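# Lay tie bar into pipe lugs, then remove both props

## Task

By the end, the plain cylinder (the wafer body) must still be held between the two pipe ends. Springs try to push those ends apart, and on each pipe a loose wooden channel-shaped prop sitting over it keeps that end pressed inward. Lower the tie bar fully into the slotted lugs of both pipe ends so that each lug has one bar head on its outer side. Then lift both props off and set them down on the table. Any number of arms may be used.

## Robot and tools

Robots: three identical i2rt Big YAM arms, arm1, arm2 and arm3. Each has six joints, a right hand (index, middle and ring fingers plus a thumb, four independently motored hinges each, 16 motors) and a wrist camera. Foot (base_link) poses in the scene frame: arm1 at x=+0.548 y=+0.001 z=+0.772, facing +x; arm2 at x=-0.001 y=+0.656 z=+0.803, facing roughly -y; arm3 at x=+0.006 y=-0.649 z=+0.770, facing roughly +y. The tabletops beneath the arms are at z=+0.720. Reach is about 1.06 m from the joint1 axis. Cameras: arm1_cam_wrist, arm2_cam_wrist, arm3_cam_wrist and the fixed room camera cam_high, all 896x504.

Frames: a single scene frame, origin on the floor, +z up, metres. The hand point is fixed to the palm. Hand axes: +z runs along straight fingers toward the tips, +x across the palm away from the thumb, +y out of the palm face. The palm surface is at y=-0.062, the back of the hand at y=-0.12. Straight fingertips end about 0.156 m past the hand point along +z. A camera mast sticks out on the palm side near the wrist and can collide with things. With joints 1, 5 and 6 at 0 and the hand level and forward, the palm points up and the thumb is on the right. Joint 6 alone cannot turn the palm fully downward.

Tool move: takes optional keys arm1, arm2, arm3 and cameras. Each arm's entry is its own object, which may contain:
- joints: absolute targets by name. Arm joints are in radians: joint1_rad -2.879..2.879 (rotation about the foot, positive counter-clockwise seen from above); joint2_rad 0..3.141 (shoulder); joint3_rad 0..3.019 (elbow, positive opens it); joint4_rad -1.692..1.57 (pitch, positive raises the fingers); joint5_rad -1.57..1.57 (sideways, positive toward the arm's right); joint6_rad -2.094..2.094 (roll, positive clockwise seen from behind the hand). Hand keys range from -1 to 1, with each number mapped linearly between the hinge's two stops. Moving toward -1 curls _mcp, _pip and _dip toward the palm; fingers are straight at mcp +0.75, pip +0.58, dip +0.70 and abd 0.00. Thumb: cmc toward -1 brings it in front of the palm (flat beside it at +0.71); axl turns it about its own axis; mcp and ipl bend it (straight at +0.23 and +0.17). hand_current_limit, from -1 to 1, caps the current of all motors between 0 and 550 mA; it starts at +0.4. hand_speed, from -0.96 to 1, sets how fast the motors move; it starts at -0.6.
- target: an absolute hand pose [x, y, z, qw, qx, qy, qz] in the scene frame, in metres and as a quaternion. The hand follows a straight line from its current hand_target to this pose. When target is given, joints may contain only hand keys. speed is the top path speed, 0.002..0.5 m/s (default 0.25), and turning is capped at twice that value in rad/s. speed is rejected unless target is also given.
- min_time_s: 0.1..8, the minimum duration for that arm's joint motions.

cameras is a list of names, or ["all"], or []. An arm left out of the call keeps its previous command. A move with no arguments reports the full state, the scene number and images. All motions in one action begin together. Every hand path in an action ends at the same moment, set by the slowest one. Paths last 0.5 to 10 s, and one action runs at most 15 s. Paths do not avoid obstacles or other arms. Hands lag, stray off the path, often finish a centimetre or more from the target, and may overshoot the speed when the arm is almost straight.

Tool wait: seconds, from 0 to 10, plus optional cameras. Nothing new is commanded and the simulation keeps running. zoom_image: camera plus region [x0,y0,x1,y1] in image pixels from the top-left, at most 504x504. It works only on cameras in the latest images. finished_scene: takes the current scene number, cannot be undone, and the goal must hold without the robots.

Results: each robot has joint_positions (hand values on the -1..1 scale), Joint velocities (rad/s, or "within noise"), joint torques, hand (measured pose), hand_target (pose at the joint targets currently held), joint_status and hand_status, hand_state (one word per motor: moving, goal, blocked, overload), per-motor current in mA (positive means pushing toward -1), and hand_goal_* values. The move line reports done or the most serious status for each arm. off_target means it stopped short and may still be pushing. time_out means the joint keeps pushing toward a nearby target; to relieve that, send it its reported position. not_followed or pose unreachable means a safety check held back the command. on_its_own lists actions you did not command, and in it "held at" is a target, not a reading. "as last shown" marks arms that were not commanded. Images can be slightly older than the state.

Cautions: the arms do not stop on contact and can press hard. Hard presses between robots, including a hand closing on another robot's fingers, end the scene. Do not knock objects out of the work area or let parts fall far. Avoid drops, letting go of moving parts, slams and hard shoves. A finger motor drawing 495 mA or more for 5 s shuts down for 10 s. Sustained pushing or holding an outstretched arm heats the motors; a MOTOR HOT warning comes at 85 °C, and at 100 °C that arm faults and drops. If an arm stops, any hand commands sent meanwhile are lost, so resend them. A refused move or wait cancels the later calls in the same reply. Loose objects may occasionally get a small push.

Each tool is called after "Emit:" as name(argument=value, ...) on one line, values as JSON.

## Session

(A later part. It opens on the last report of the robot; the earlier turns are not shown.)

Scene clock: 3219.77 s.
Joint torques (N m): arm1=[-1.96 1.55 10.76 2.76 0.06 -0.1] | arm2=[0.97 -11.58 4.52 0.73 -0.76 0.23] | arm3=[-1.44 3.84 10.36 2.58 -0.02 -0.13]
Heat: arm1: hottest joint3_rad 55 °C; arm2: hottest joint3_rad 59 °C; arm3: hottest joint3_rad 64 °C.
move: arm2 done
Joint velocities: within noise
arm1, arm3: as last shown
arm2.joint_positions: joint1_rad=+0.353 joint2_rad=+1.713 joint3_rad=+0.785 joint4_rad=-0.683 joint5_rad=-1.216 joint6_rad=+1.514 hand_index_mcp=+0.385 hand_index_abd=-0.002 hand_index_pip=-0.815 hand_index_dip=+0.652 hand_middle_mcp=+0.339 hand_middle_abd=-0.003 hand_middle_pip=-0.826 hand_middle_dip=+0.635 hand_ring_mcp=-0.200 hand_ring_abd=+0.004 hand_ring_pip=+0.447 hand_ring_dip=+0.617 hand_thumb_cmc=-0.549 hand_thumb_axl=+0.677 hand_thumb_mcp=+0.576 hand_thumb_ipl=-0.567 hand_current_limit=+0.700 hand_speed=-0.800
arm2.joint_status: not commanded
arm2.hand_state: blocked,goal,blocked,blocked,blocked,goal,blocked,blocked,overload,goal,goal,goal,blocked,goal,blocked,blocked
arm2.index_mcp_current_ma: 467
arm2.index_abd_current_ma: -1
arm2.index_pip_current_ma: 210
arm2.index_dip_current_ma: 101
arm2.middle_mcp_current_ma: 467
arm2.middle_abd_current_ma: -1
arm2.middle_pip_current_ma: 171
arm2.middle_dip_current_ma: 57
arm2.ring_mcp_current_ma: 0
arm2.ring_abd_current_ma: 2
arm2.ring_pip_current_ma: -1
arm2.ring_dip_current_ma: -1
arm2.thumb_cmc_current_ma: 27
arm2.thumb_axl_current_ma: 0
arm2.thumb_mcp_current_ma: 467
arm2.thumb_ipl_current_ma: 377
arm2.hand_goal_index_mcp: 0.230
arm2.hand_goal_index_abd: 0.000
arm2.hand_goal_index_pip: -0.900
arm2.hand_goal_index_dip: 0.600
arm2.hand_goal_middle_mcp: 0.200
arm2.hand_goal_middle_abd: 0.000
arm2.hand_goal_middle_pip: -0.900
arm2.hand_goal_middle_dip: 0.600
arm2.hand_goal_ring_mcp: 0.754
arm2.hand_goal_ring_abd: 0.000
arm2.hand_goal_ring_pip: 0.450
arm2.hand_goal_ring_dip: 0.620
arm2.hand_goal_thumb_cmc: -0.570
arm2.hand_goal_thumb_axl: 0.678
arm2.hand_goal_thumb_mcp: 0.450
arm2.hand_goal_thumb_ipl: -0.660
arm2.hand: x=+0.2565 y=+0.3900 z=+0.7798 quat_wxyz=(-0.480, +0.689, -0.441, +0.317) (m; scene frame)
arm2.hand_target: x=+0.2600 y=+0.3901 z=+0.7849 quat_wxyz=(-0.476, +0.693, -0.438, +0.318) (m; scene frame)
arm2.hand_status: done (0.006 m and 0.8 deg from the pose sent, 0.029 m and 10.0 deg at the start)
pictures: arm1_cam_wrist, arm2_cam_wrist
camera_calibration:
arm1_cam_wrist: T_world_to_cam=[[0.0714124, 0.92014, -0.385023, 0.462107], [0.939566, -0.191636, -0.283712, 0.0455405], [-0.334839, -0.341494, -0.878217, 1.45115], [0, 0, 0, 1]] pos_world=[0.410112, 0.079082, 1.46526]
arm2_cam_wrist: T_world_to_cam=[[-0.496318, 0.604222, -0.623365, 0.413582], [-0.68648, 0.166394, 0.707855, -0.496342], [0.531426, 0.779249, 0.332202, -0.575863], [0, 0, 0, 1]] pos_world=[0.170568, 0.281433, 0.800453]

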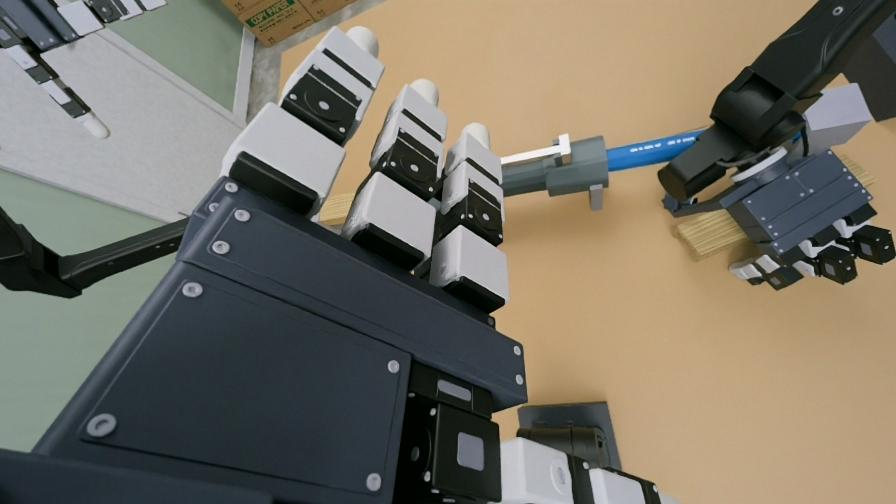

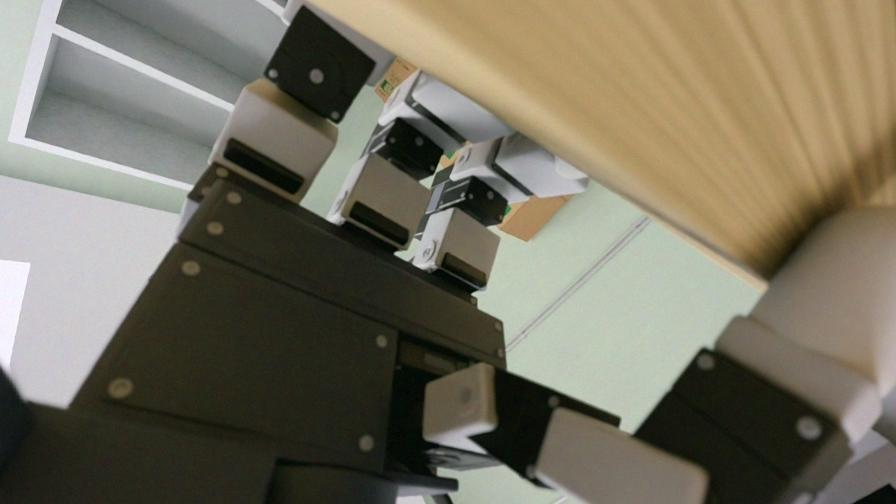

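Emit:
move(arm2={"target":[0.26,0.39,0.758,-0.4755,0.693,-0.438,0.318],"speed":0.04}, cameras=["arm1_cam_wrist","arm2_cam_wrist"])

Emit:
zoom_image(camera="arm1_cam_wrist", region=[670, 120, 896, 320])

Scene clock: 3229.77 s.
Joint torques (N m): arm1=[-0.79 1.79 10.59 2.95 0.05 -0.04] | arm2=[0.26 -7.3 4.26 1.17 -0.03 0.06] | arm3=[-1.49 3.96 10.35 2.62 -0.01 -0.13]
Heat: arm1: hottest joint3_rad 55 °C; arm2: hottest joint3_rad 59 °C; arm3: hottest joint3_rad 64 °C.
move: arm2 off_target
Joint velocities: within noise
arm1: as last shown
arm2.joint_positions: joint1_rad=+0.360 joint2_rad=+1.724 joint3_rad=+0.775 joint4_rad=-0.619 joint5_rad=-1.233 joint6_rad=+1.526 hand_index_mcp=+0.385 hand_index_abd=-0.002 hand_index_pip=-0.815 hand_index_dip=+0.652 hand_middle_mcp=+0.339 hand_middle_abd=-0.003 hand_middle_pip=-0.826 hand_middle_dip=+0.635 hand_ring_mcp=-0.244 hand_ring_abd=+0.056 hand_ring_pip=+0.443 hand_ring_dip=+0.615 hand_thumb_cmc=-0.549 hand_thumb_axl=+0.677 hand_thumb_mcp=+0.576 hand_thumb_ipl=-0.567 hand_current_limit=+0.700 hand_speed=-0.800
arm2.joint_status: not commanded
arm2.hand_state: blocked,goal,blocked,blocked,blocked,goal,blocked,blocked,overload,blocked,goal,goal,blocked,goal,blocked,blocked
arm2.index_mcp_current_ma: 467
arm2.index_abd_current_ma: -1
arm2.index_pip_current_ma: 210
arm2.index_dip_current_ma: 101
arm2.middle_mcp_current_ma: 467
arm2.middle_abd_current_ma: -1
arm2.middle_pip_current_ma: 171
arm2.middle_dip_current_ma: 57
arm2.ring_mcp_current_ma: 0
arm2.ring_abd_current_ma: 92
arm2.ring_pip_current_ma: -5
arm2.ring_dip_current_ma: -3
arm2.thumb_cmc_current_ma: 27
arm2.thumb_axl_current_ma: 0
arm2.thumb_mcp_current_ma: 467
arm2.thumb_ipl_current_ma: 377
arm2.hand_goal_index_mcp: 0.230
arm2.hand_goal_index_abd: 0.000
arm2.hand_goal_index_pip: -0.900
arm2.hand_goal_index_dip: 0.600
arm2.hand_goal_middle_mcp: 0.200
arm2.hand_goal_middle_abd: 0.000
arm2.hand_goal_middle_pip: -0.900
arm2.hand_goal_middle_dip: 0.600
arm2.hand_goal_ring_mcp: 0.754
arm2.hand_goal_ring_abd: 0.000
arm2.hand_goal_ring_pip: 0.450
arm2.hand_goal_ring_dip: 0.620
arm2.hand_goal_thumb_cmc: -0.570
arm2.hand_goal_thumb_axl: 0.678
arm2.hand_goal_thumb_mcp: 0.450
arm2.hand_goal_thumb_ipl: -0.660
arm2.hand: x=+0.2631 y=+0.3875 z=+0.7755 quat_wxyz=(-0.479, +0.691, -0.430, +0.331) (m; scene frame)
arm2.hand_target: x=+0.2596 y=+0.3905 z=+0.7589 quat_wxyz=(-0.476, +0.693, -0.438, +0.318) (m; scene frame)
arm2.hand_status: off_target (0.018 m and 1.8 deg from the pose sent, 0.022 m and 0.8 deg at the start)
arm3.joint_positions: joint1_rad=+0.443 joint2_rad=+0.524 joint3_rad=+1.325 joint4_rad=-1.149 joint5_rad=-0.043 joint6_rad=+1.166 hand_index_mcp=+0.754 hand_index_abd=+0.001 hand_index_pip=+0.577 hand_index_dip=+0.696 hand_middle_mcp=+0.754 hand_middle_abd=+0.001 hand_middle_pip=+0.577 hand_middle_dip=+0.696 hand_ring_mcp=+0.754 hand_ring_abd=+0.001 hand_ring_pip=+0.577 hand_ring_dip=+0.696 hand_thumb_cmc=+0.714 hand_thumb_axl=+0.677 hand_thumb_mcp=+0.226 hand_thumb_ipl=+0.168 hand_current_limit=+0.400 hand_speed=-0.600
arm3.joint_status: not commanded
arm3.hand_state: goal,goal,goal,goal,goal,goal,goal,goal,goal,goal,goal,goal,goal,goal,goal,goal
arm3.index_mcp_current_ma: 0
arm3.index_abd_current_ma: 0
arm3.index_pip_current_ma: 0
arm3.index_dip_current_ma: 0
arm3.middle_mcp_current_ma: 0
arm3.middle_abd_current_ma: 0
arm3.middle_pip_current_ma: 0
arm3.middle_dip_current_ma: 0
arm3.ring_mcp_current_ma: 0
arm3.ring_abd_current_ma: 0
arm3.ring_pip_current_ma: 0
arm3.ring_dip_current_ma: 0
arm3.thumb_cmc_current_ma: 0
arm3.thumb_axl_current_ma: 0
arm3.thumb_mcp_current_ma: 0
arm3.thumb_ipl_current_ma: 0
arm3.hand_goal_index_mcp: 0.754
arm3.hand_goal_index_abd: 0.000
arm3.hand_goal_index_pip: 0.576
arm3.hand_goal_index_dip: 0.696
arm3.hand_goal_middle_mcp: 0.754
arm3.hand_goal_middle_abd: 0.000
arm3.hand_goal_middle_pip: 0.576
arm3.hand_goal_middle_dip: 0.696
arm3.hand_goal_ring_mcp: 0.754
arm3.hand_goal_ring_abd: 0.000
arm3.hand_goal_ring_pip: 0.576
arm3.hand_goal_ring_dip: 0.696
arm3.hand_goal_thumb_cmc: 0.714
arm3.hand_goal_thumb_axl: 0.678
arm3.hand_goal_thumb_mcp: 0.226
arm3.hand_goal_thumb_ipl: 0.168
arm3.hand: x=-0.0297 y=-0.4101 z=+1.3519 quat_wxyz=(-0.439, +0.259, +0.773, +0.379) (m; scene frame)
arm3.hand_target: x=-0.0277 y=-0.4139 z=+1.3638 quat_wxyz=(-0.447, +0.257, +0.765, +0.386) (m; scene frame)
arm3.hand_status: not commanded
pictures: arm1_cam_wrist, arm2_cam_wrist
camera_calibration:
arm1_cam_wrist: T_world_to_cam=[[0.0714124, 0.92014, -0.385023, 0.462107], [0.939566, -0.191636, -0.283712, 0.0455405], [-0.334839, -0.341494, -0.878217, 1.45115], [0, 0, 0, 1]] pos_world=[0.410112, 0.079082, 1.46526]
arm2_cam_wrist: T_world_to_cam=[[-0.479838, 0.588501, -0.650709, 0.438573], [-0.706439, 0.180666, 0.684327, -0.470456], [0.520288, 0.788052, 0.329049, -0.574012], [0, 0, 0, 1]] pos_world=[0.176747, 0.279247, 0.796208]

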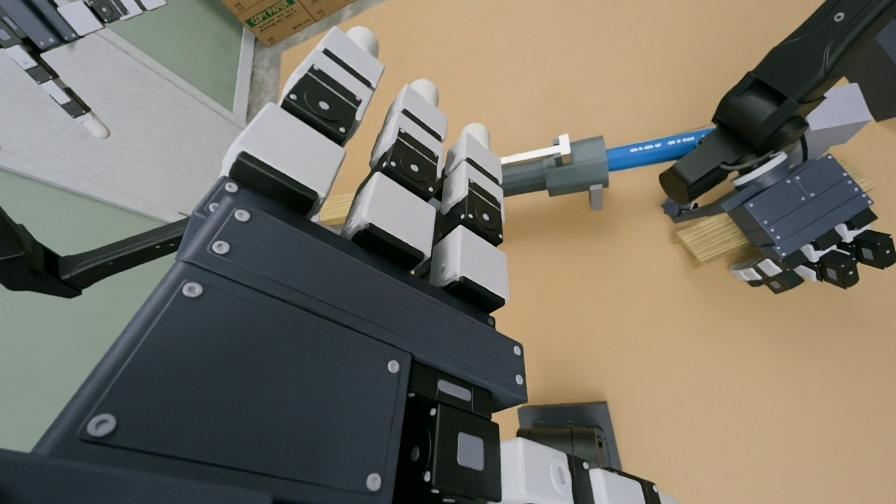

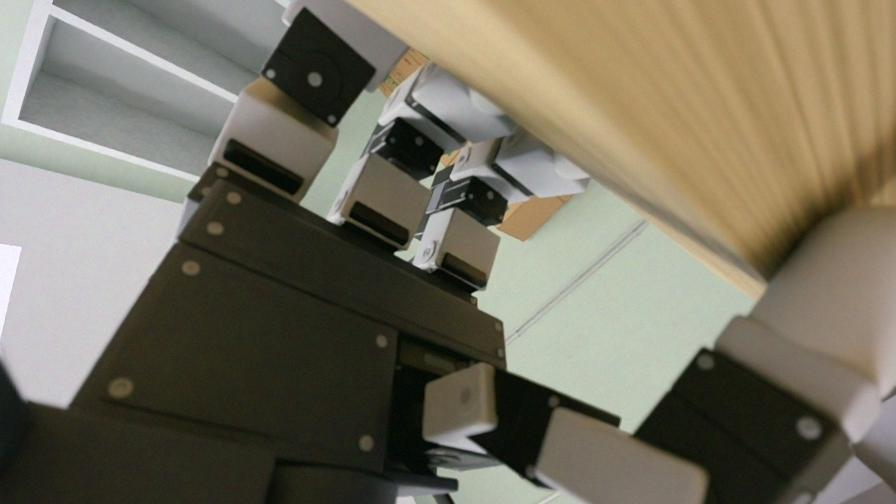

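Scaled by 2.230 from the camera's 896x504 image, which has a finer 1280x720 frame.

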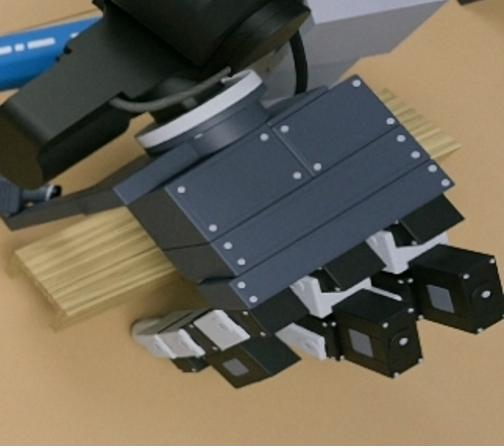

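Emit:
move(arm2={"target":[0.26,0.39,0.80,-0.4755,0.693,-0.438,0.318],"speed":0.06,"joints":{"hand_speed":-0.93}})

Emit:
move(arm2={"joints":{"hand_ring_pip":0.95,"hand_ring_dip":0.98}}, cameras=["arm1_cam_wrist","arm2_cam_wrist"])

Emit:
zoom_image(camera="arm1_cam_wrist", region=[670, 120, 896, 320])

Scene clock: 3253.17 s.
Joint torques (N m): arm1=[-1.38 1.96 10.66 2.73 0 -0.08] | arm2=[0.38 -11.46 5.9 -0.24 -0.99 0.14] | arm3=[-1.49 4.01 10.36 2.56 -0.01 -0.13]
Heat: arm1: hottest joint3_rad 55 °C; arm2: hottest joint3_rad 57 °C; arm3: hottest joint3_rad 64 °C.
move: arm2 off_target
Joint velocities: within noise
arm1, arm3: as last shown
arm2.joint_positions: joint1_rad=+0.360 joint2_rad=+1.677 joint3_rad=+0.775 joint4_rad=-0.700 joint5_rad=-1.210 joint6_rad=+1.527 hand_index_mcp=+0.385 hand_index_abd=-0.002 hand_index_pip=-0.815 hand_index_dip=+0.652 hand_middle_mcp=+0.335 hand_middle_abd=-0.003 hand_middle_pip=-0.826 hand_middle_dip=+0.635 hand_ring_mcp=-0.224 hand_ring_abd=+0.003 hand_ring_pip=+0.448 hand_ring_dip=+0.617 hand_thumb_cmc=-0.545 hand_thumb_axl=+0.677 hand_thumb_mcp=+0.576 hand_thumb_ipl=-0.567 hand_current_limit=+0.700 hand_speed=-0.930
arm2.joint_status: all done
arm2.hand_state: blocked,goal,blocked,blocked,blocked,goal,blocked,blocked,overload,goal,goal,goal,blocked,goal,blocked,blocked
arm2.index_mcp_current_ma: 467
arm2.index_abd_current_ma: -1
arm2.index_pip_current_ma: 210
arm2.index_dip_current_ma: 101
arm2.middle_mcp_current_ma: 463
arm2.middle_abd_current_ma: -1
arm2.middle_pip_current_ma: 171
arm2.middle_dip_current_ma: 57
arm2.ring_mcp_current_ma: 0
arm2.ring_abd_current_ma: 1
arm2.ring_pip_current_ma: -1
arm2.ring_dip_current_ma: -1
arm2.thumb_cmc_current_ma: 35
arm2.thumb_axl_current_ma: 0
arm2.thumb_mcp_current_ma: 467
arm2.thumb_ipl_current_ma: 377
arm2.hand_goal_index_mcp: 0.230
arm2.hand_goal_index_abd: 0.000
arm2.hand_goal_index_pip: -0.900
arm2.hand_goal_index_dip: 0.600
arm2.hand_goal_middle_mcp: 0.200
arm2.hand_goal_middle_abd: 0.000
arm2.hand_goal_middle_pip: -0.900
arm2.hand_goal_middle_dip: 0.600
arm2.hand_goal_ring_mcp: 0.754
arm2.hand_goal_ring_abd: 0.000
arm2.hand_goal_ring_pip: 0.450
arm2.hand_goal_ring_dip: 0.620
arm2.hand_goal_thumb_cmc: -0.570
arm2.hand_goal_thumb_axl: 0.678
arm2.hand_goal_thumb_mcp: 0.450
arm2.hand_goal_thumb_ipl: -0.660
arm2.hand: x=+0.2559 y=+0.3957 z=+0.7893 quat_wxyz=(-0.479, +0.691, -0.442, +0.314) (m; scene frame)
arm2.hand_target: x=+0.2600 y=+0.3901 z=+0.8000 quat_wxyz=(-0.476, +0.693, -0.438, +0.318) (m; scene frame)
arm2.hand_status: off_target (0.013 m and 0.8 deg from the pose sent, 0.025 m and 1.8 deg at the start)
pictures: none

Scene clock: 3255.60 s.
Joint torques (N m): arm1=[-0.67 1.14 10.5 3.14 0.03 -0.11] | arm2=[0.38 -11.34 5.89 -0.32 -1 0.13] | arm3=[-1.61 3.96 10.37 2.61 -0.01 -0.13]
Heat: arm1: hottest joint3_rad 55 °C; arm2: hottest joint3_rad 57 °C; arm3: hottest joint3_rad 64 °C.
move: arm2 done
Joint velocities: within noise
arm1, arm3: as last shown
arm2.joint_positions: joint1_rad=+0.360 joint2_rad=+1.677 joint3_rad=+0.775 joint4_rad=-0.700 joint5_rad=-1.210 joint6_rad=+1.527 hand_index_mcp=+0.385 hand_index_abd=-0.002 hand_index_pip=-0.815 hand_index_dip=+0.652 hand_middle_mcp=+0.335 hand_middle_abd=-0.003 hand_middle_pip=-0.826 hand_middle_dip=+0.635 hand_ring_mcp=-0.224 hand_ring_abd=+0.003 hand_ring_pip=+0.943 hand_ring_dip=+0.976 hand_thumb_cmc=-0.545 hand_thumb_axl=+0.677 hand_thumb_mcp=+0.576 hand_thumb_ipl=-0.567 hand_current_limit=+0.700 hand_speed=-0.930
arm2.joint_status: all done
arm2.hand_state: blocked,goal,blocked,blocked,blocked,goal,blocked,blocked,overload,goal,goal,goal,blocked,goal,blocked,blocked
arm2.index_mcp_current_ma: 467
arm2.index_abd_current_ma: -1
arm2.index_pip_current_ma: 210
arm2.index_dip_current_ma: 101
arm2.middle_mcp_current_ma: 463
arm2.middle_abd_current_ma: -1
arm2.middle_pip_current_ma: 171
arm2.middle_dip_current_ma: 57
arm2.ring_mcp_current_ma: 0
arm2.ring_abd_current_ma: 1
arm2.ring_pip_current_ma: -5
arm2.ring_dip_current_ma: -2
arm2.thumb_cmc_current_ma: 35
arm2.thumb_axl_current_ma: 0
arm2.thumb_mcp_current_ma: 468
arm2.thumb_ipl_current_ma: 377
arm2.hand_goal_index_mcp: 0.230
arm2.hand_goal_index_abd: 0.000
arm2.hand_goal_index_pip: -0.900
arm2.hand_goal_index_dip: 0.600
arm2.hand_goal_middle_mcp: 0.200
arm2.hand_goal_middle_abd: 0.000
arm2.hand_goal_middle_pip: -0.900
arm2.hand_goal_middle_dip: 0.600
arm2.hand_goal_ring_mcp: 0.754
arm2.hand_goal_ring_abd: 0.000
arm2.hand_goal_ring_pip: 0.950
arm2.hand_goal_ring_dip: 0.980
arm2.hand_goal_thumb_cmc: -0.570
arm2.hand_goal_thumb_axl: 0.678
arm2.hand_goal_thumb_mcp: 0.450
arm2.hand_goal_thumb_ipl: -0.660
arm2.hand: x=+0.2559 y=+0.3957 z=+0.7893 quat_wxyz=(-0.479, +0.691, -0.442, +0.314) (m; scene frame)
arm2.hand_target: x=+0.2600 y=+0.3901 z=+0.8000 quat_wxyz=(-0.476, +0.693, -0.438, +0.318) (m; scene frame)
arm2.hand_status: not commanded
pictures: arm1_cam_wrist, arm2_cam_wrist
camera_calibration:
arm1_cam_wrist: T_world_to_cam=[[0.0714124, 0.92014, -0.385023, 0.462107], [0.939566, -0.191636, -0.283712, 0.0455405], [-0.334839, -0.341494, -0.878217, 1.45115], [0, 0, 0, 1]] pos_world=[0.410112, 0.079082, 1.46526]
arm2_cam_wrist: T_world_to_cam=[[-0.502364, 0.602933, -0.61976, 0.414874], [-0.682045, 0.164238, 0.71263, -0.508481], [0.531456, 0.780704, 0.32872, -0.580965], [0, 0, 0, 1]] pos_world=[0.170368, 0.286932, 0.810455]

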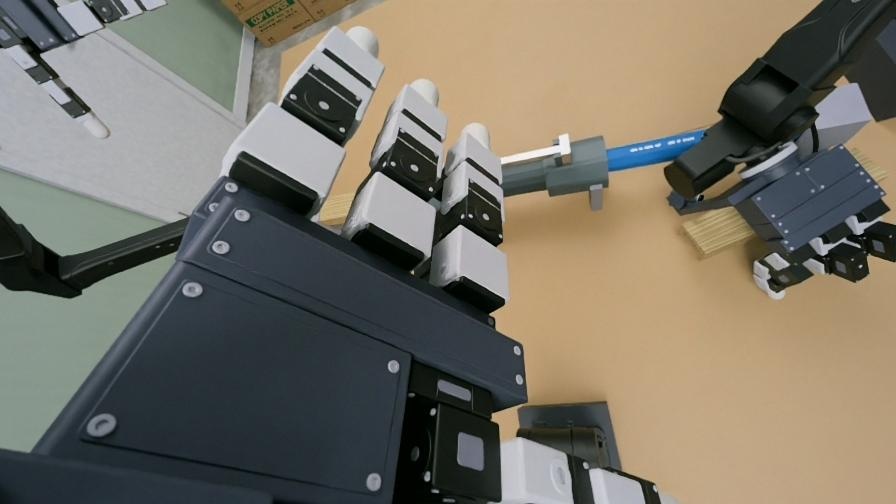

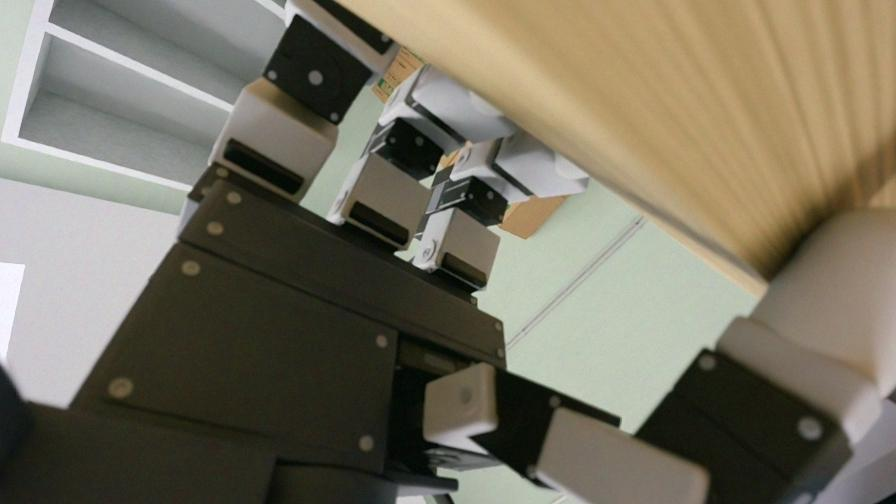

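Scaled by 2.230 from the camera's 896x504 image, which has a finer 1280x720 frame.

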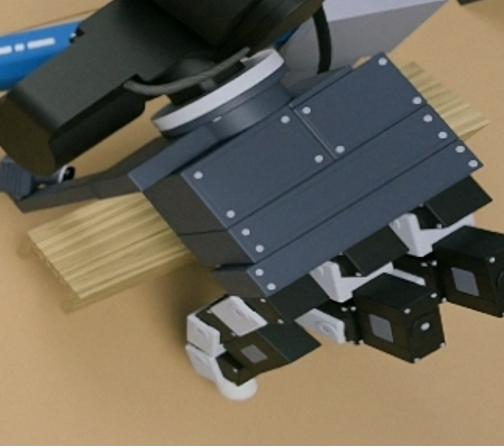

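Emit:
move(arm2={"target":[0.26,0.39,0.757,-0.4755,0.693,-0.438,0.318],"speed":0.04})

Emit:
move(arm2={"target":[0.26,0.39,0.744,-0.4755,0.693,-0.438,0.318],"speed":0.03}, cameras=["arm1_cam_wrist","arm2_cam_wrist"])

Emit:
zoom_image(camera="arm1_cam_wrist", region=[670, 120, 896, 320])

Scene clock: 3264.57 s.
Joint torques (N m): arm1=[-1.2 2.61 10.77 2.92 0.01 -0.15] | arm2=[0.26 -8.47 4.34 0.99 -0.8 0.07] | arm3=[-1.49 3.96 10.37 2.58 -0.01 -0.12]
Heat: arm1: hottest joint3_rad 55 °C; arm2: hottest joint3_rad 57 °C; arm3: hottest joint3_rad 64 °C.
move: arm2 done
Joint velocities: within noise
arm1, arm3: as last shown
arm2.joint_positions: joint1_rad=+0.360 joint2_rad=+1.743 joint3_rad=+0.772 joint4_rad=-0.607 joint5_rad=-1.214 joint6_rad=+1.527 hand_index_mcp=+0.385 hand_index_abd=-0.002 hand_index_pip=-0.815 hand_index_dip=+0.652 hand_middle_mcp=+0.334 hand_middle_abd=-0.003 hand_middle_pip=-0.826 hand_middle_dip=+0.635 hand_ring_mcp=-0.232 hand_ring_abd=+0.018 hand_ring_pip=+0.958 hand_ring_dip=+0.987 hand_thumb_cmc=-0.545 hand_thumb_axl=+0.677 hand_thumb_mcp=+0.576 hand_thumb_ipl=-0.567 hand_current_limit=+0.700 hand_speed=-0.930
arm2.joint_status: not commanded
arm2.hand_state: blocked,goal,blocked,blocked,blocked,goal,blocked,blocked,overload,goal,goal,goal,blocked,goal,blocked,blocked
arm2.index_mcp_current_ma: 467
arm2.index_abd_current_ma: -1
arm2.index_pip_current_ma: 210
arm2.index_dip_current_ma: 101
arm2.middle_mcp_current_ma: 455
arm2.middle_abd_current_ma: -1
arm2.middle_pip_current_ma: 171
arm2.middle_dip_current_ma: 57
arm2.ring_mcp_current_ma: 0
arm2.ring_abd_current_ma: 16
arm2.ring_pip_current_ma: 7
arm2.ring_dip_current_ma: 5
arm2.thumb_cmc_current_ma: 35
arm2.thumb_axl_current_ma: 0
arm2.thumb_mcp_current_ma: 468
arm2.thumb_ipl_current_ma: 377
arm2.hand_goal_index_mcp: 0.230
arm2.hand_goal_index_abd: 0.000
arm2.hand_goal_index_pip: -0.900
arm2.hand_goal_index_dip: 0.600
arm2.hand_goal_middle_mcp: 0.200
arm2.hand_goal_middle_abd: 0.000
arm2.hand_goal_middle_pip: -0.900
arm2.hand_goal_middle_dip: 0.600
arm2.hand_goal_ring_mcp: 0.754
arm2.hand_goal_ring_abd: 0.000
arm2.hand_goal_ring_pip: 0.950
arm2.hand_goal_ring_dip: 0.980
arm2.hand_goal_thumb_cmc: -0.570
arm2.hand_goal_thumb_axl: 0.678
arm2.hand_goal_thumb_mcp: 0.450
arm2.hand_goal_thumb_ipl: -0.660
arm2.hand: x=+0.2599 y=+0.3887 z=+0.7660 quat_wxyz=(-0.475, +0.693, -0.435, +0.323) (m; scene frame)
arm2.hand_target: x=+0.2598 y=+0.3903 z=+0.7572 quat_wxyz=(-0.476, +0.693, -0.438, +0.318) (m; scene frame)
arm2.hand_status: done (0.009 m and 0.7 deg from the pose sent, 0.033 m and 0.8 deg at the start)
pictures: none

Scene clock: 3265.60 s.
Joint torques (N m): arm1=[-2.02 2.73 10.88 2.89 0.08 -0.05] | arm2=[0.21 -7.06 4.07 1.29 -0.05 0.04] | arm3=[-1.44 3.96 10.37 2.61 -0.01 -0.12]
Heat: arm1: hottest joint3_rad 55 °C; arm2: hottest joint3_rad 57 °C; arm3: hottest joint3_rad 64 °C.
move: arm2 off_target
Joint velocities: within noise
arm1, arm3: as last shown
arm2.joint_positions: joint1_rad=+0.360 joint2_rad=+1.756 joint3_rad=+0.771 joint4_rad=-0.580 joint5_rad=-1.232 joint6_rad=+1.527 hand_index_mcp=+0.385 hand_index_abd=-0.002 hand_index_pip=-0.815 hand_index_dip=+0.651 hand_middle_mcp=+0.333 hand_middle_abd=-0.003 hand_middle_pip=-0.826 hand_middle_dip=+0.635 hand_ring_mcp=-0.273 hand_ring_abd=+0.055 hand_ring_pip=+0.982 hand_ring_dip=+0.999 hand_thumb_cmc=-0.545 hand_thumb_axl=+0.677 hand_thumb_mcp=+0.576 hand_thumb_ipl=-0.567 hand_current_limit=+0.700 hand_speed=-0.930
arm2.joint_status: not commanded
arm2.hand_state: blocked,goal,blocked,blocked,blocked,goal,blocked,blocked,overload,blocked,blocked,goal,blocked,goal,blocked,blocked
arm2.index_mcp_current_ma: 467
arm2.index_abd_current_ma: -1
arm2.index_pip_current_ma: 210
arm2.index_dip_current_ma: 101
arm2.middle_mcp_current_ma: 453
arm2.middle_abd_current_ma: -1
arm2.middle_pip_current_ma: 171
arm2.middle_dip_current_ma: 57
arm2.ring_mcp_current_ma: 0
arm2.ring_abd_current_ma: 90
arm2.ring_pip_current_ma: 49
arm2.ring_dip_current_ma: 22
arm2.thumb_cmc_current_ma: 35
arm2.thumb_axl_current_ma: 0
arm2.thumb_mcp_current_ma: 467
arm2.thumb_ipl_current_ma: 377
arm2.hand_goal_index_mcp: 0.230
arm2.hand_goal_index_abd: 0.000
arm2.hand_goal_index_pip: -0.900
arm2.hand_goal_index_dip: 0.600
arm2.hand_goal_middle_mcp: 0.200
arm2.hand_goal_middle_abd: 0.000
arm2.hand_goal_middle_pip: -0.900
arm2.hand_goal_middle_dip: 0.600
arm2.hand_goal_ring_mcp: 0.754
arm2.hand_goal_ring_abd: 0.000
arm2.hand_goal_ring_pip: 0.950
arm2.hand_goal_ring_dip: 0.980
arm2.hand_goal_thumb_cmc: -0.570
arm2.hand_goal_thumb_axl: 0.678
arm2.hand_goal_thumb_mcp: 0.450
arm2.hand_goal_thumb_ipl: -0.660
arm2.hand: x=+0.2634 y=+0.3869 z=+0.7634 quat_wxyz=(-0.478, +0.691, -0.429, +0.332) (m; scene frame)
arm2.hand_target: x=+0.2595 y=+0.3905 z=+0.7451 quat_wxyz=(-0.476, +0.693, -0.438, +0.318) (m; scene frame)
arm2.hand_status: off_target (0.020 m and 1.9 deg from the pose sent, 0.022 m and 0.7 deg at the start)
pictures: arm1_cam_wrist, arm2_cam_wrist
camera_calibration:
arm1_cam_wrist: T_world_to_cam=[[0.0714124, 0.92014, -0.385023, 0.462107], [0.939566, -0.191636, -0.283712, 0.0455405], [-0.334839, -0.341494, -0.878217, 1.45115], [0, 0, 0, 1]] pos_world=[0.410112, 0.079082, 1.46526]
arm2_cam_wrist: T_world_to_cam=[[-0.479409, 0.587153, -0.652241, 0.432759], [-0.706729, 0.182324, 0.683588, -0.461753], [0.52029, 0.788676, 0.32755, -0.568745], [0, 0, 0, 1]] pos_world=[0.177047, 0.278648, 0.784204]

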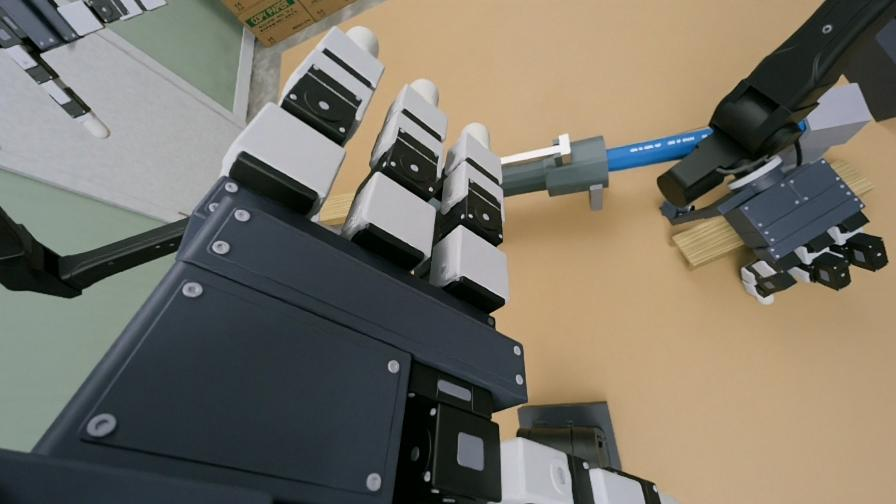

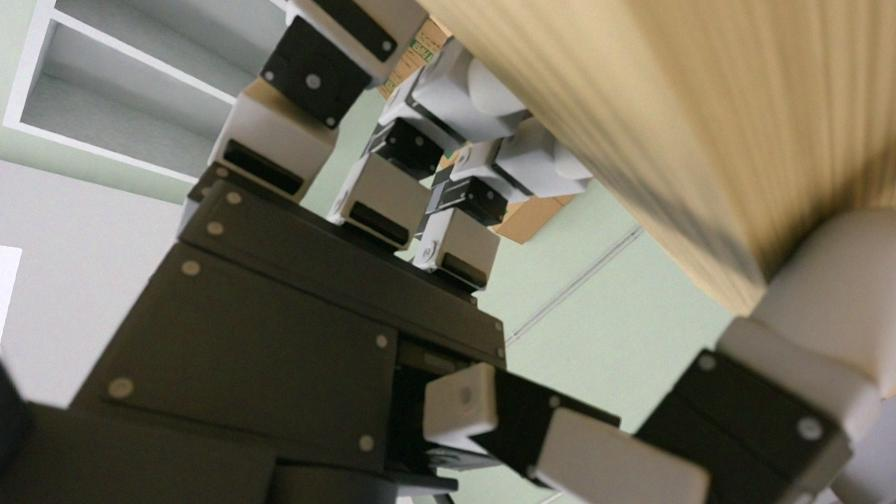

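Scaled by 2.230 from the camera's 896x504 image, which has a finer 1280x720 frame.

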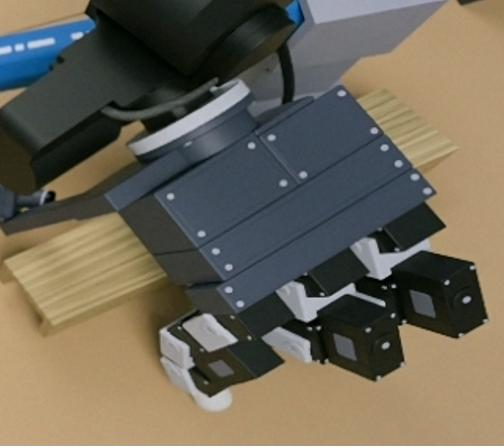

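Emit:
move(arm2={"target":[0.262,0.3875,0.757,-0.4765,0.692,-0.434,0.324],"speed":0.03})

Emit:
move(arm2={"joints":{"hand_index_mcp":0.50,"hand_middle_mcp":0.47,"hand_index_pip":-0.815,"hand_middle_pip":-0.825,"hand_index_dip":0.66,"hand_middle_dip":0.65,"hand_thumb_mcp":0.66,"hand_thumb_ipl":-0.58}}, cameras=["arm1_cam_wrist","arm2_cam_wrist"])

Emit:
zoom_image(camera="arm1_cam_wrist", region=[670, 120, 896, 320])

Scene clock: 3281.60 s.
Joint torques (N m): arm1=[-1.85 2.14 10.65 2.89 0.01 -0.11] | arm2=[0.09 -9.11 4.6 0.31 -0.31 0.05] | arm3=[-1.55 3.84 10.36 2.58 -0.02 -0.12]
Heat: arm1: hottest joint3_rad 55 °C; arm2: hottest joint3_rad 56 °C; arm3: hottest joint3_rad 64 °C.
move: arm2 done
Joint velocities: within noise
arm1.joint_positions: joint1_rad=-0.039 joint2_rad=+0.529 joint3_rad=+1.363 joint4_rad=-1.256 joint5_rad=-0.065 joint6_rad=+1.052 hand_index_mcp=+0.756 hand_index_abd=+0.001 hand_index_pip=+0.577 hand_index_dip=+0.696 hand_middle_mcp=+0.756 hand_middle_abd=+0.001 hand_middle_pip=+0.577 hand_middle_dip=+0.696 hand_ring_mcp=+0.756 hand_ring_abd=+0.001 hand_ring_pip=+0.577 hand_ring_dip=+0.696 hand_thumb_cmc=+0.715 hand_thumb_axl=+0.677 hand_thumb_mcp=+0.226 hand_thumb_ipl=+0.168 hand_current_limit=+0.400 hand_speed=-0.600
arm1.joint_status: not commanded
arm1.hand_state: goal,goal,goal,goal,goal,goal,goal,goal,goal,goal,goal,goal,goal,goal,goal,goal
arm1.index_mcp_current_ma: 4
arm1.index_abd_current_ma: 1
arm1.index_pip_current_ma: 1
arm1.index_dip_current_ma: 0
arm1.middle_mcp_current_ma: 5
arm1.middle_abd_current_ma: 1
arm1.middle_pip_current_ma: 1
arm1.middle_dip_current_ma: 0
arm1.ring_mcp_current_ma: 5
arm1.ring_abd_current_ma: 1
arm1.ring_pip_current_ma: 1
arm1.ring_dip_current_ma: 0
arm1.thumb_cmc_current_ma: 3
arm1.thumb_axl_current_ma: -2
arm1.thumb_mcp_current_ma: 0
arm1.thumb_ipl_current_ma: -1
arm1.hand_goal_index_mcp: 0.754
arm1.hand_goal_index_abd: 0.000
arm1.hand_goal_index_pip: 0.576
arm1.hand_goal_index_dip: 0.696
arm1.hand_goal_middle_mcp: 0.754
arm1.hand_goal_middle_abd: 0.000
arm1.hand_goal_middle_pip: 0.576
arm1.hand_goal_middle_dip: 0.696
arm1.hand_goal_ring_mcp: 0.754
arm1.hand_goal_ring_abd: 0.000
arm1.hand_goal_ring_pip: 0.576
arm1.hand_goal_ring_dip: 0.696
arm1.hand_goal_thumb_cmc: 0.714
arm1.hand_goal_thumb_axl: 0.678
arm1.hand_goal_thumb_mcp: 0.226
arm1.hand_goal_thumb_ipl: 0.168
arm1.hand: x=+0.3276 y=+0.0850 z=+1.3527 quat_wxyz=(-0.530, -0.214, +0.811, +0.125) (m; scene frame)
arm1.hand_target: x=+0.3329 y=+0.0873 z=+1.3621 quat_wxyz=(-0.538, -0.208, +0.806, +0.131) (m; scene frame)
arm1.hand_status: not commanded
arm2.joint_positions: joint1_rad=+0.360 joint2_rad=+1.756 joint3_rad=+0.771 joint4_rad=-0.580 joint5_rad=-1.236 joint6_rad=+1.527 hand_index_mcp=+0.385 hand_index_abd=-0.002 hand_index_pip=-0.815 hand_index_dip=+0.651 hand_middle_mcp=+0.333 hand_middle_abd=-0.003 hand_middle_pip=-0.826 hand_middle_dip=+0.635 hand_ring_mcp=-0.275 hand_ring_abd=+0.055 hand_ring_pip=+0.982 hand_ring_dip=+0.999 hand_thumb_cmc=-0.545 hand_thumb_axl=+0.677 hand_thumb_mcp=+0.576 hand_thumb_ipl=-0.567 hand_current_limit=+0.700 hand_speed=-0.930
arm2.joint_status: not commanded
arm2.hand_state: blocked,goal,blocked,blocked,blocked,goal,blocked,blocked,overload,blocked,blocked,goal,blocked,goal,blocked,blocked
arm2.index_mcp_current_ma: 468
arm2.index_abd_current_ma: -1
arm2.index_pip_current_ma: 210
arm2.index_dip_current_ma: 101
arm2.middle_mcp_current_ma: 453
arm2.middle_abd_current_ma: -1
arm2.middle_pip_current_ma: 171
arm2.middle_dip_current_ma: 57
arm2.ring_mcp_current_ma: 0
arm2.ring_abd_current_ma: 90
arm2.ring_pip_current_ma: 49
arm2.ring_dip_current_ma: 22
arm2.thumb_cmc_current_ma: 35
arm2.thumb_axl_current_ma: 0
arm2.thumb_mcp_current_ma: 468
arm2.thumb_ipl_current_ma: 377
arm2.hand_goal_index_mcp: 0.230
arm2.hand_goal_index_abd: 0.000
arm2.hand_goal_index_pip: -0.900
arm2.hand_goal_index_dip: 0.600
arm2.hand_goal_middle_mcp: 0.200
arm2.hand_goal_middle_abd: 0.000
arm2.hand_goal_middle_pip: -0.900
arm2.hand_goal_middle_dip: 0.600
arm2.hand_goal_ring_mcp: 0.754
arm2.hand_goal_ring_abd: 0.000
arm2.hand_goal_ring_pip: 0.950
arm2.hand_goal_ring_dip: 0.980
arm2.hand_goal_thumb_cmc: -0.570
arm2.hand_goal_thumb_axl: 0.678
arm2.hand_goal_thumb_mcp: 0.450
arm2.hand_goal_thumb_ipl: -0.660
arm2.hand: x=+0.2639 y=+0.3871 z=+0.7640 quat_wxyz=(-0.479, +0.690, -0.429, +0.333) (m; scene frame)
arm2.hand_target: x=+0.2620 y=+0.3875 z=+0.7572 quat_wxyz=(-0.477, +0.692, -0.434, +0.324) (m; scene frame)
arm2.hand_status: done (0.007 m and 1.2 deg from the pose sent, 0.007 m and 1.0 deg at the start)
arm3: as last shown
pictures: none

Scene clock: 3283.17 s.
Joint torques (N m): arm1=[-1.08 1.96 10.85 2.97 0.03 -0.08] | arm2=[0.15 -9.17 4.55 0.31 -0.32 0.04] | arm3=[-1.49 4.01 10.35 2.59 -0.02 -0.13]
Heat: arm1: hottest joint3_rad 55 °C; arm2: hottest joint3_rad 56 °C; arm3: hottest joint3_rad 64 °C.
move: arm2 done
Joint velocities: within noise
arm1, arm3: as last shown
arm2.joint_positions: joint1_rad=+0.360 joint2_rad=+1.756 joint3_rad=+0.771 joint4_rad=-0.580 joint5_rad=-1.237 joint6_rad=+1.527 hand_index_mcp=+0.487 hand_index_abd=-0.002 hand_index_pip=-0.807 hand_index_dip=+0.663 hand_middle_mcp=+0.456 hand_middle_abd=-0.003 hand_middle_pip=-0.817 hand_middle_dip=+0.654 hand_ring_mcp=-0.276 hand_ring_abd=+0.055 hand_ring_pip=+0.982 hand_ring_dip=+0.999 hand_thumb_cmc=-0.568 hand_thumb_axl=+0.677 hand_thumb_mcp=+0.653 hand_thumb_ipl=-0.577 hand_current_limit=+0.700 hand_speed=-0.930
arm2.joint_status: all done
arm2.hand_state: goal,goal,goal,goal,goal,goal,goal,goal,overload,blocked,blocked,goal,goal,goal,goal,goal
arm2.index_mcp_current_ma: -14
arm2.index_abd_current_ma: -1
arm2.index_pip_current_ma: 5
arm2.index_dip_current_ma: 2
arm2.middle_mcp_current_ma: -16
arm2.middle_abd_current_ma: -1
arm2.middle_pip_current_ma: 5
arm2.middle_dip_current_ma: 2
arm2.ring_mcp_current_ma: 0
arm2.ring_abd_current_ma: 90
arm2.ring_pip_current_ma: 49
arm2.ring_dip_current_ma: 22
arm2.thumb_cmc_current_ma: 1
arm2.thumb_axl_current_ma: 0
arm2.thumb_mcp_current_ma: -7
arm2.thumb_ipl_current_ma: 2
arm2.hand_goal_index_mcp: 0.500
arm2.hand_goal_index_abd: 0.000
arm2.hand_goal_index_pip: -0.814
arm2.hand_goal_index_dip: 0.660
arm2.hand_goal_middle_mcp: 0.470
arm2.hand_goal_middle_abd: 0.000
arm2.hand_goal_middle_pip: -0.824
arm2.hand_goal_middle_dip: 0.650
arm2.hand_goal_ring_mcp: 0.754
arm2.hand_goal_ring_abd: 0.000
arm2.hand_goal_ring_pip: 0.950
arm2.hand_goal_ring_dip: 0.980
arm2.hand_goal_thumb_cmc: -0.570
arm2.hand_goal_thumb_axl: 0.678
arm2.hand_goal_thumb_mcp: 0.660
arm2.hand_goal_thumb_ipl: -0.580
arm2.hand: x=+0.2640 y=+0.3871 z=+0.7640 quat_wxyz=(-0.479, +0.690, -0.429, +0.333) (m; scene frame)
arm2.hand_target: x=+0.2620 y=+0.3875 z=+0.7572 quat_wxyz=(-0.477, +0.692, -0.434, +0.324) (m; scene frame)
arm2.hand_status: not commanded
pictures: arm1_cam_wrist, arm2_cam_wrist
camera_calibration:
arm1_cam_wrist: T_world_to_cam=[[0.0714124, 0.92014, -0.385023, 0.462107], [0.939566, -0.191636, -0.283712, 0.0455405], [-0.334839, -0.341494, -0.878217, 1.45115], [0, 0, 0, 1]] pos_world=[0.410112, 0.079082, 1.46526]
arm2_cam_wrist: T_world_to_cam=[[-0.476587, 0.588344, -0.653235, 0.432893], [-0.709678, 0.18108, 0.680858, -0.458495], [0.518866, 0.788075, 0.331234, -0.571663], [0, 0, 0, 1]] pos_world=[0.177544, 0.278847, 0.784306]

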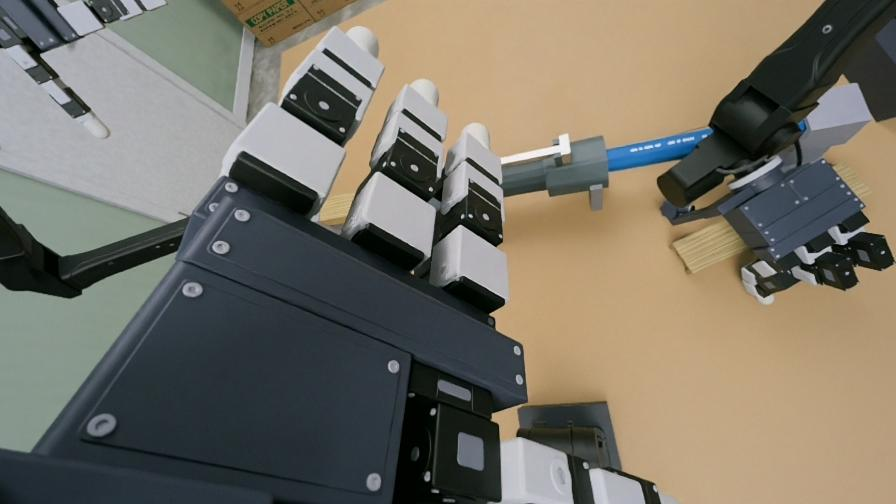

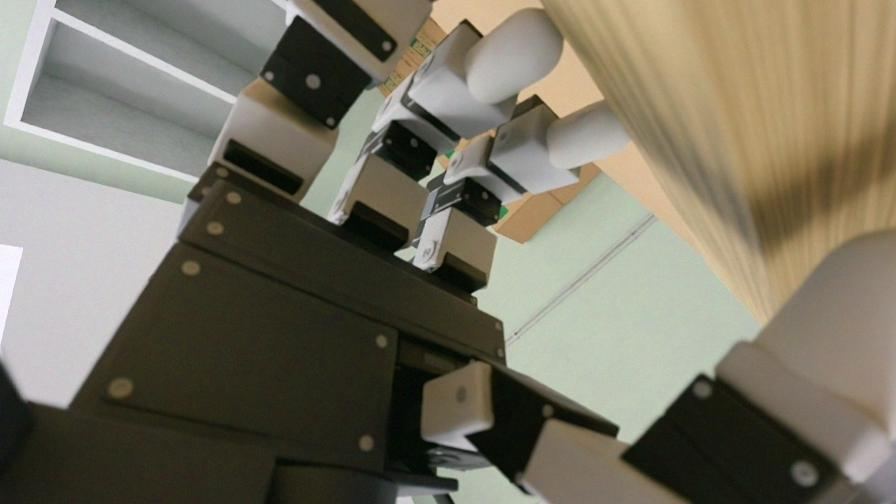

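Scaled by 2.230 from the camera's 896x504 image, which has a finer 1280x720 frame.

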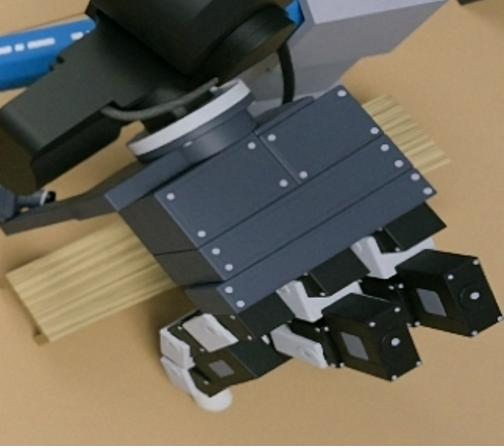

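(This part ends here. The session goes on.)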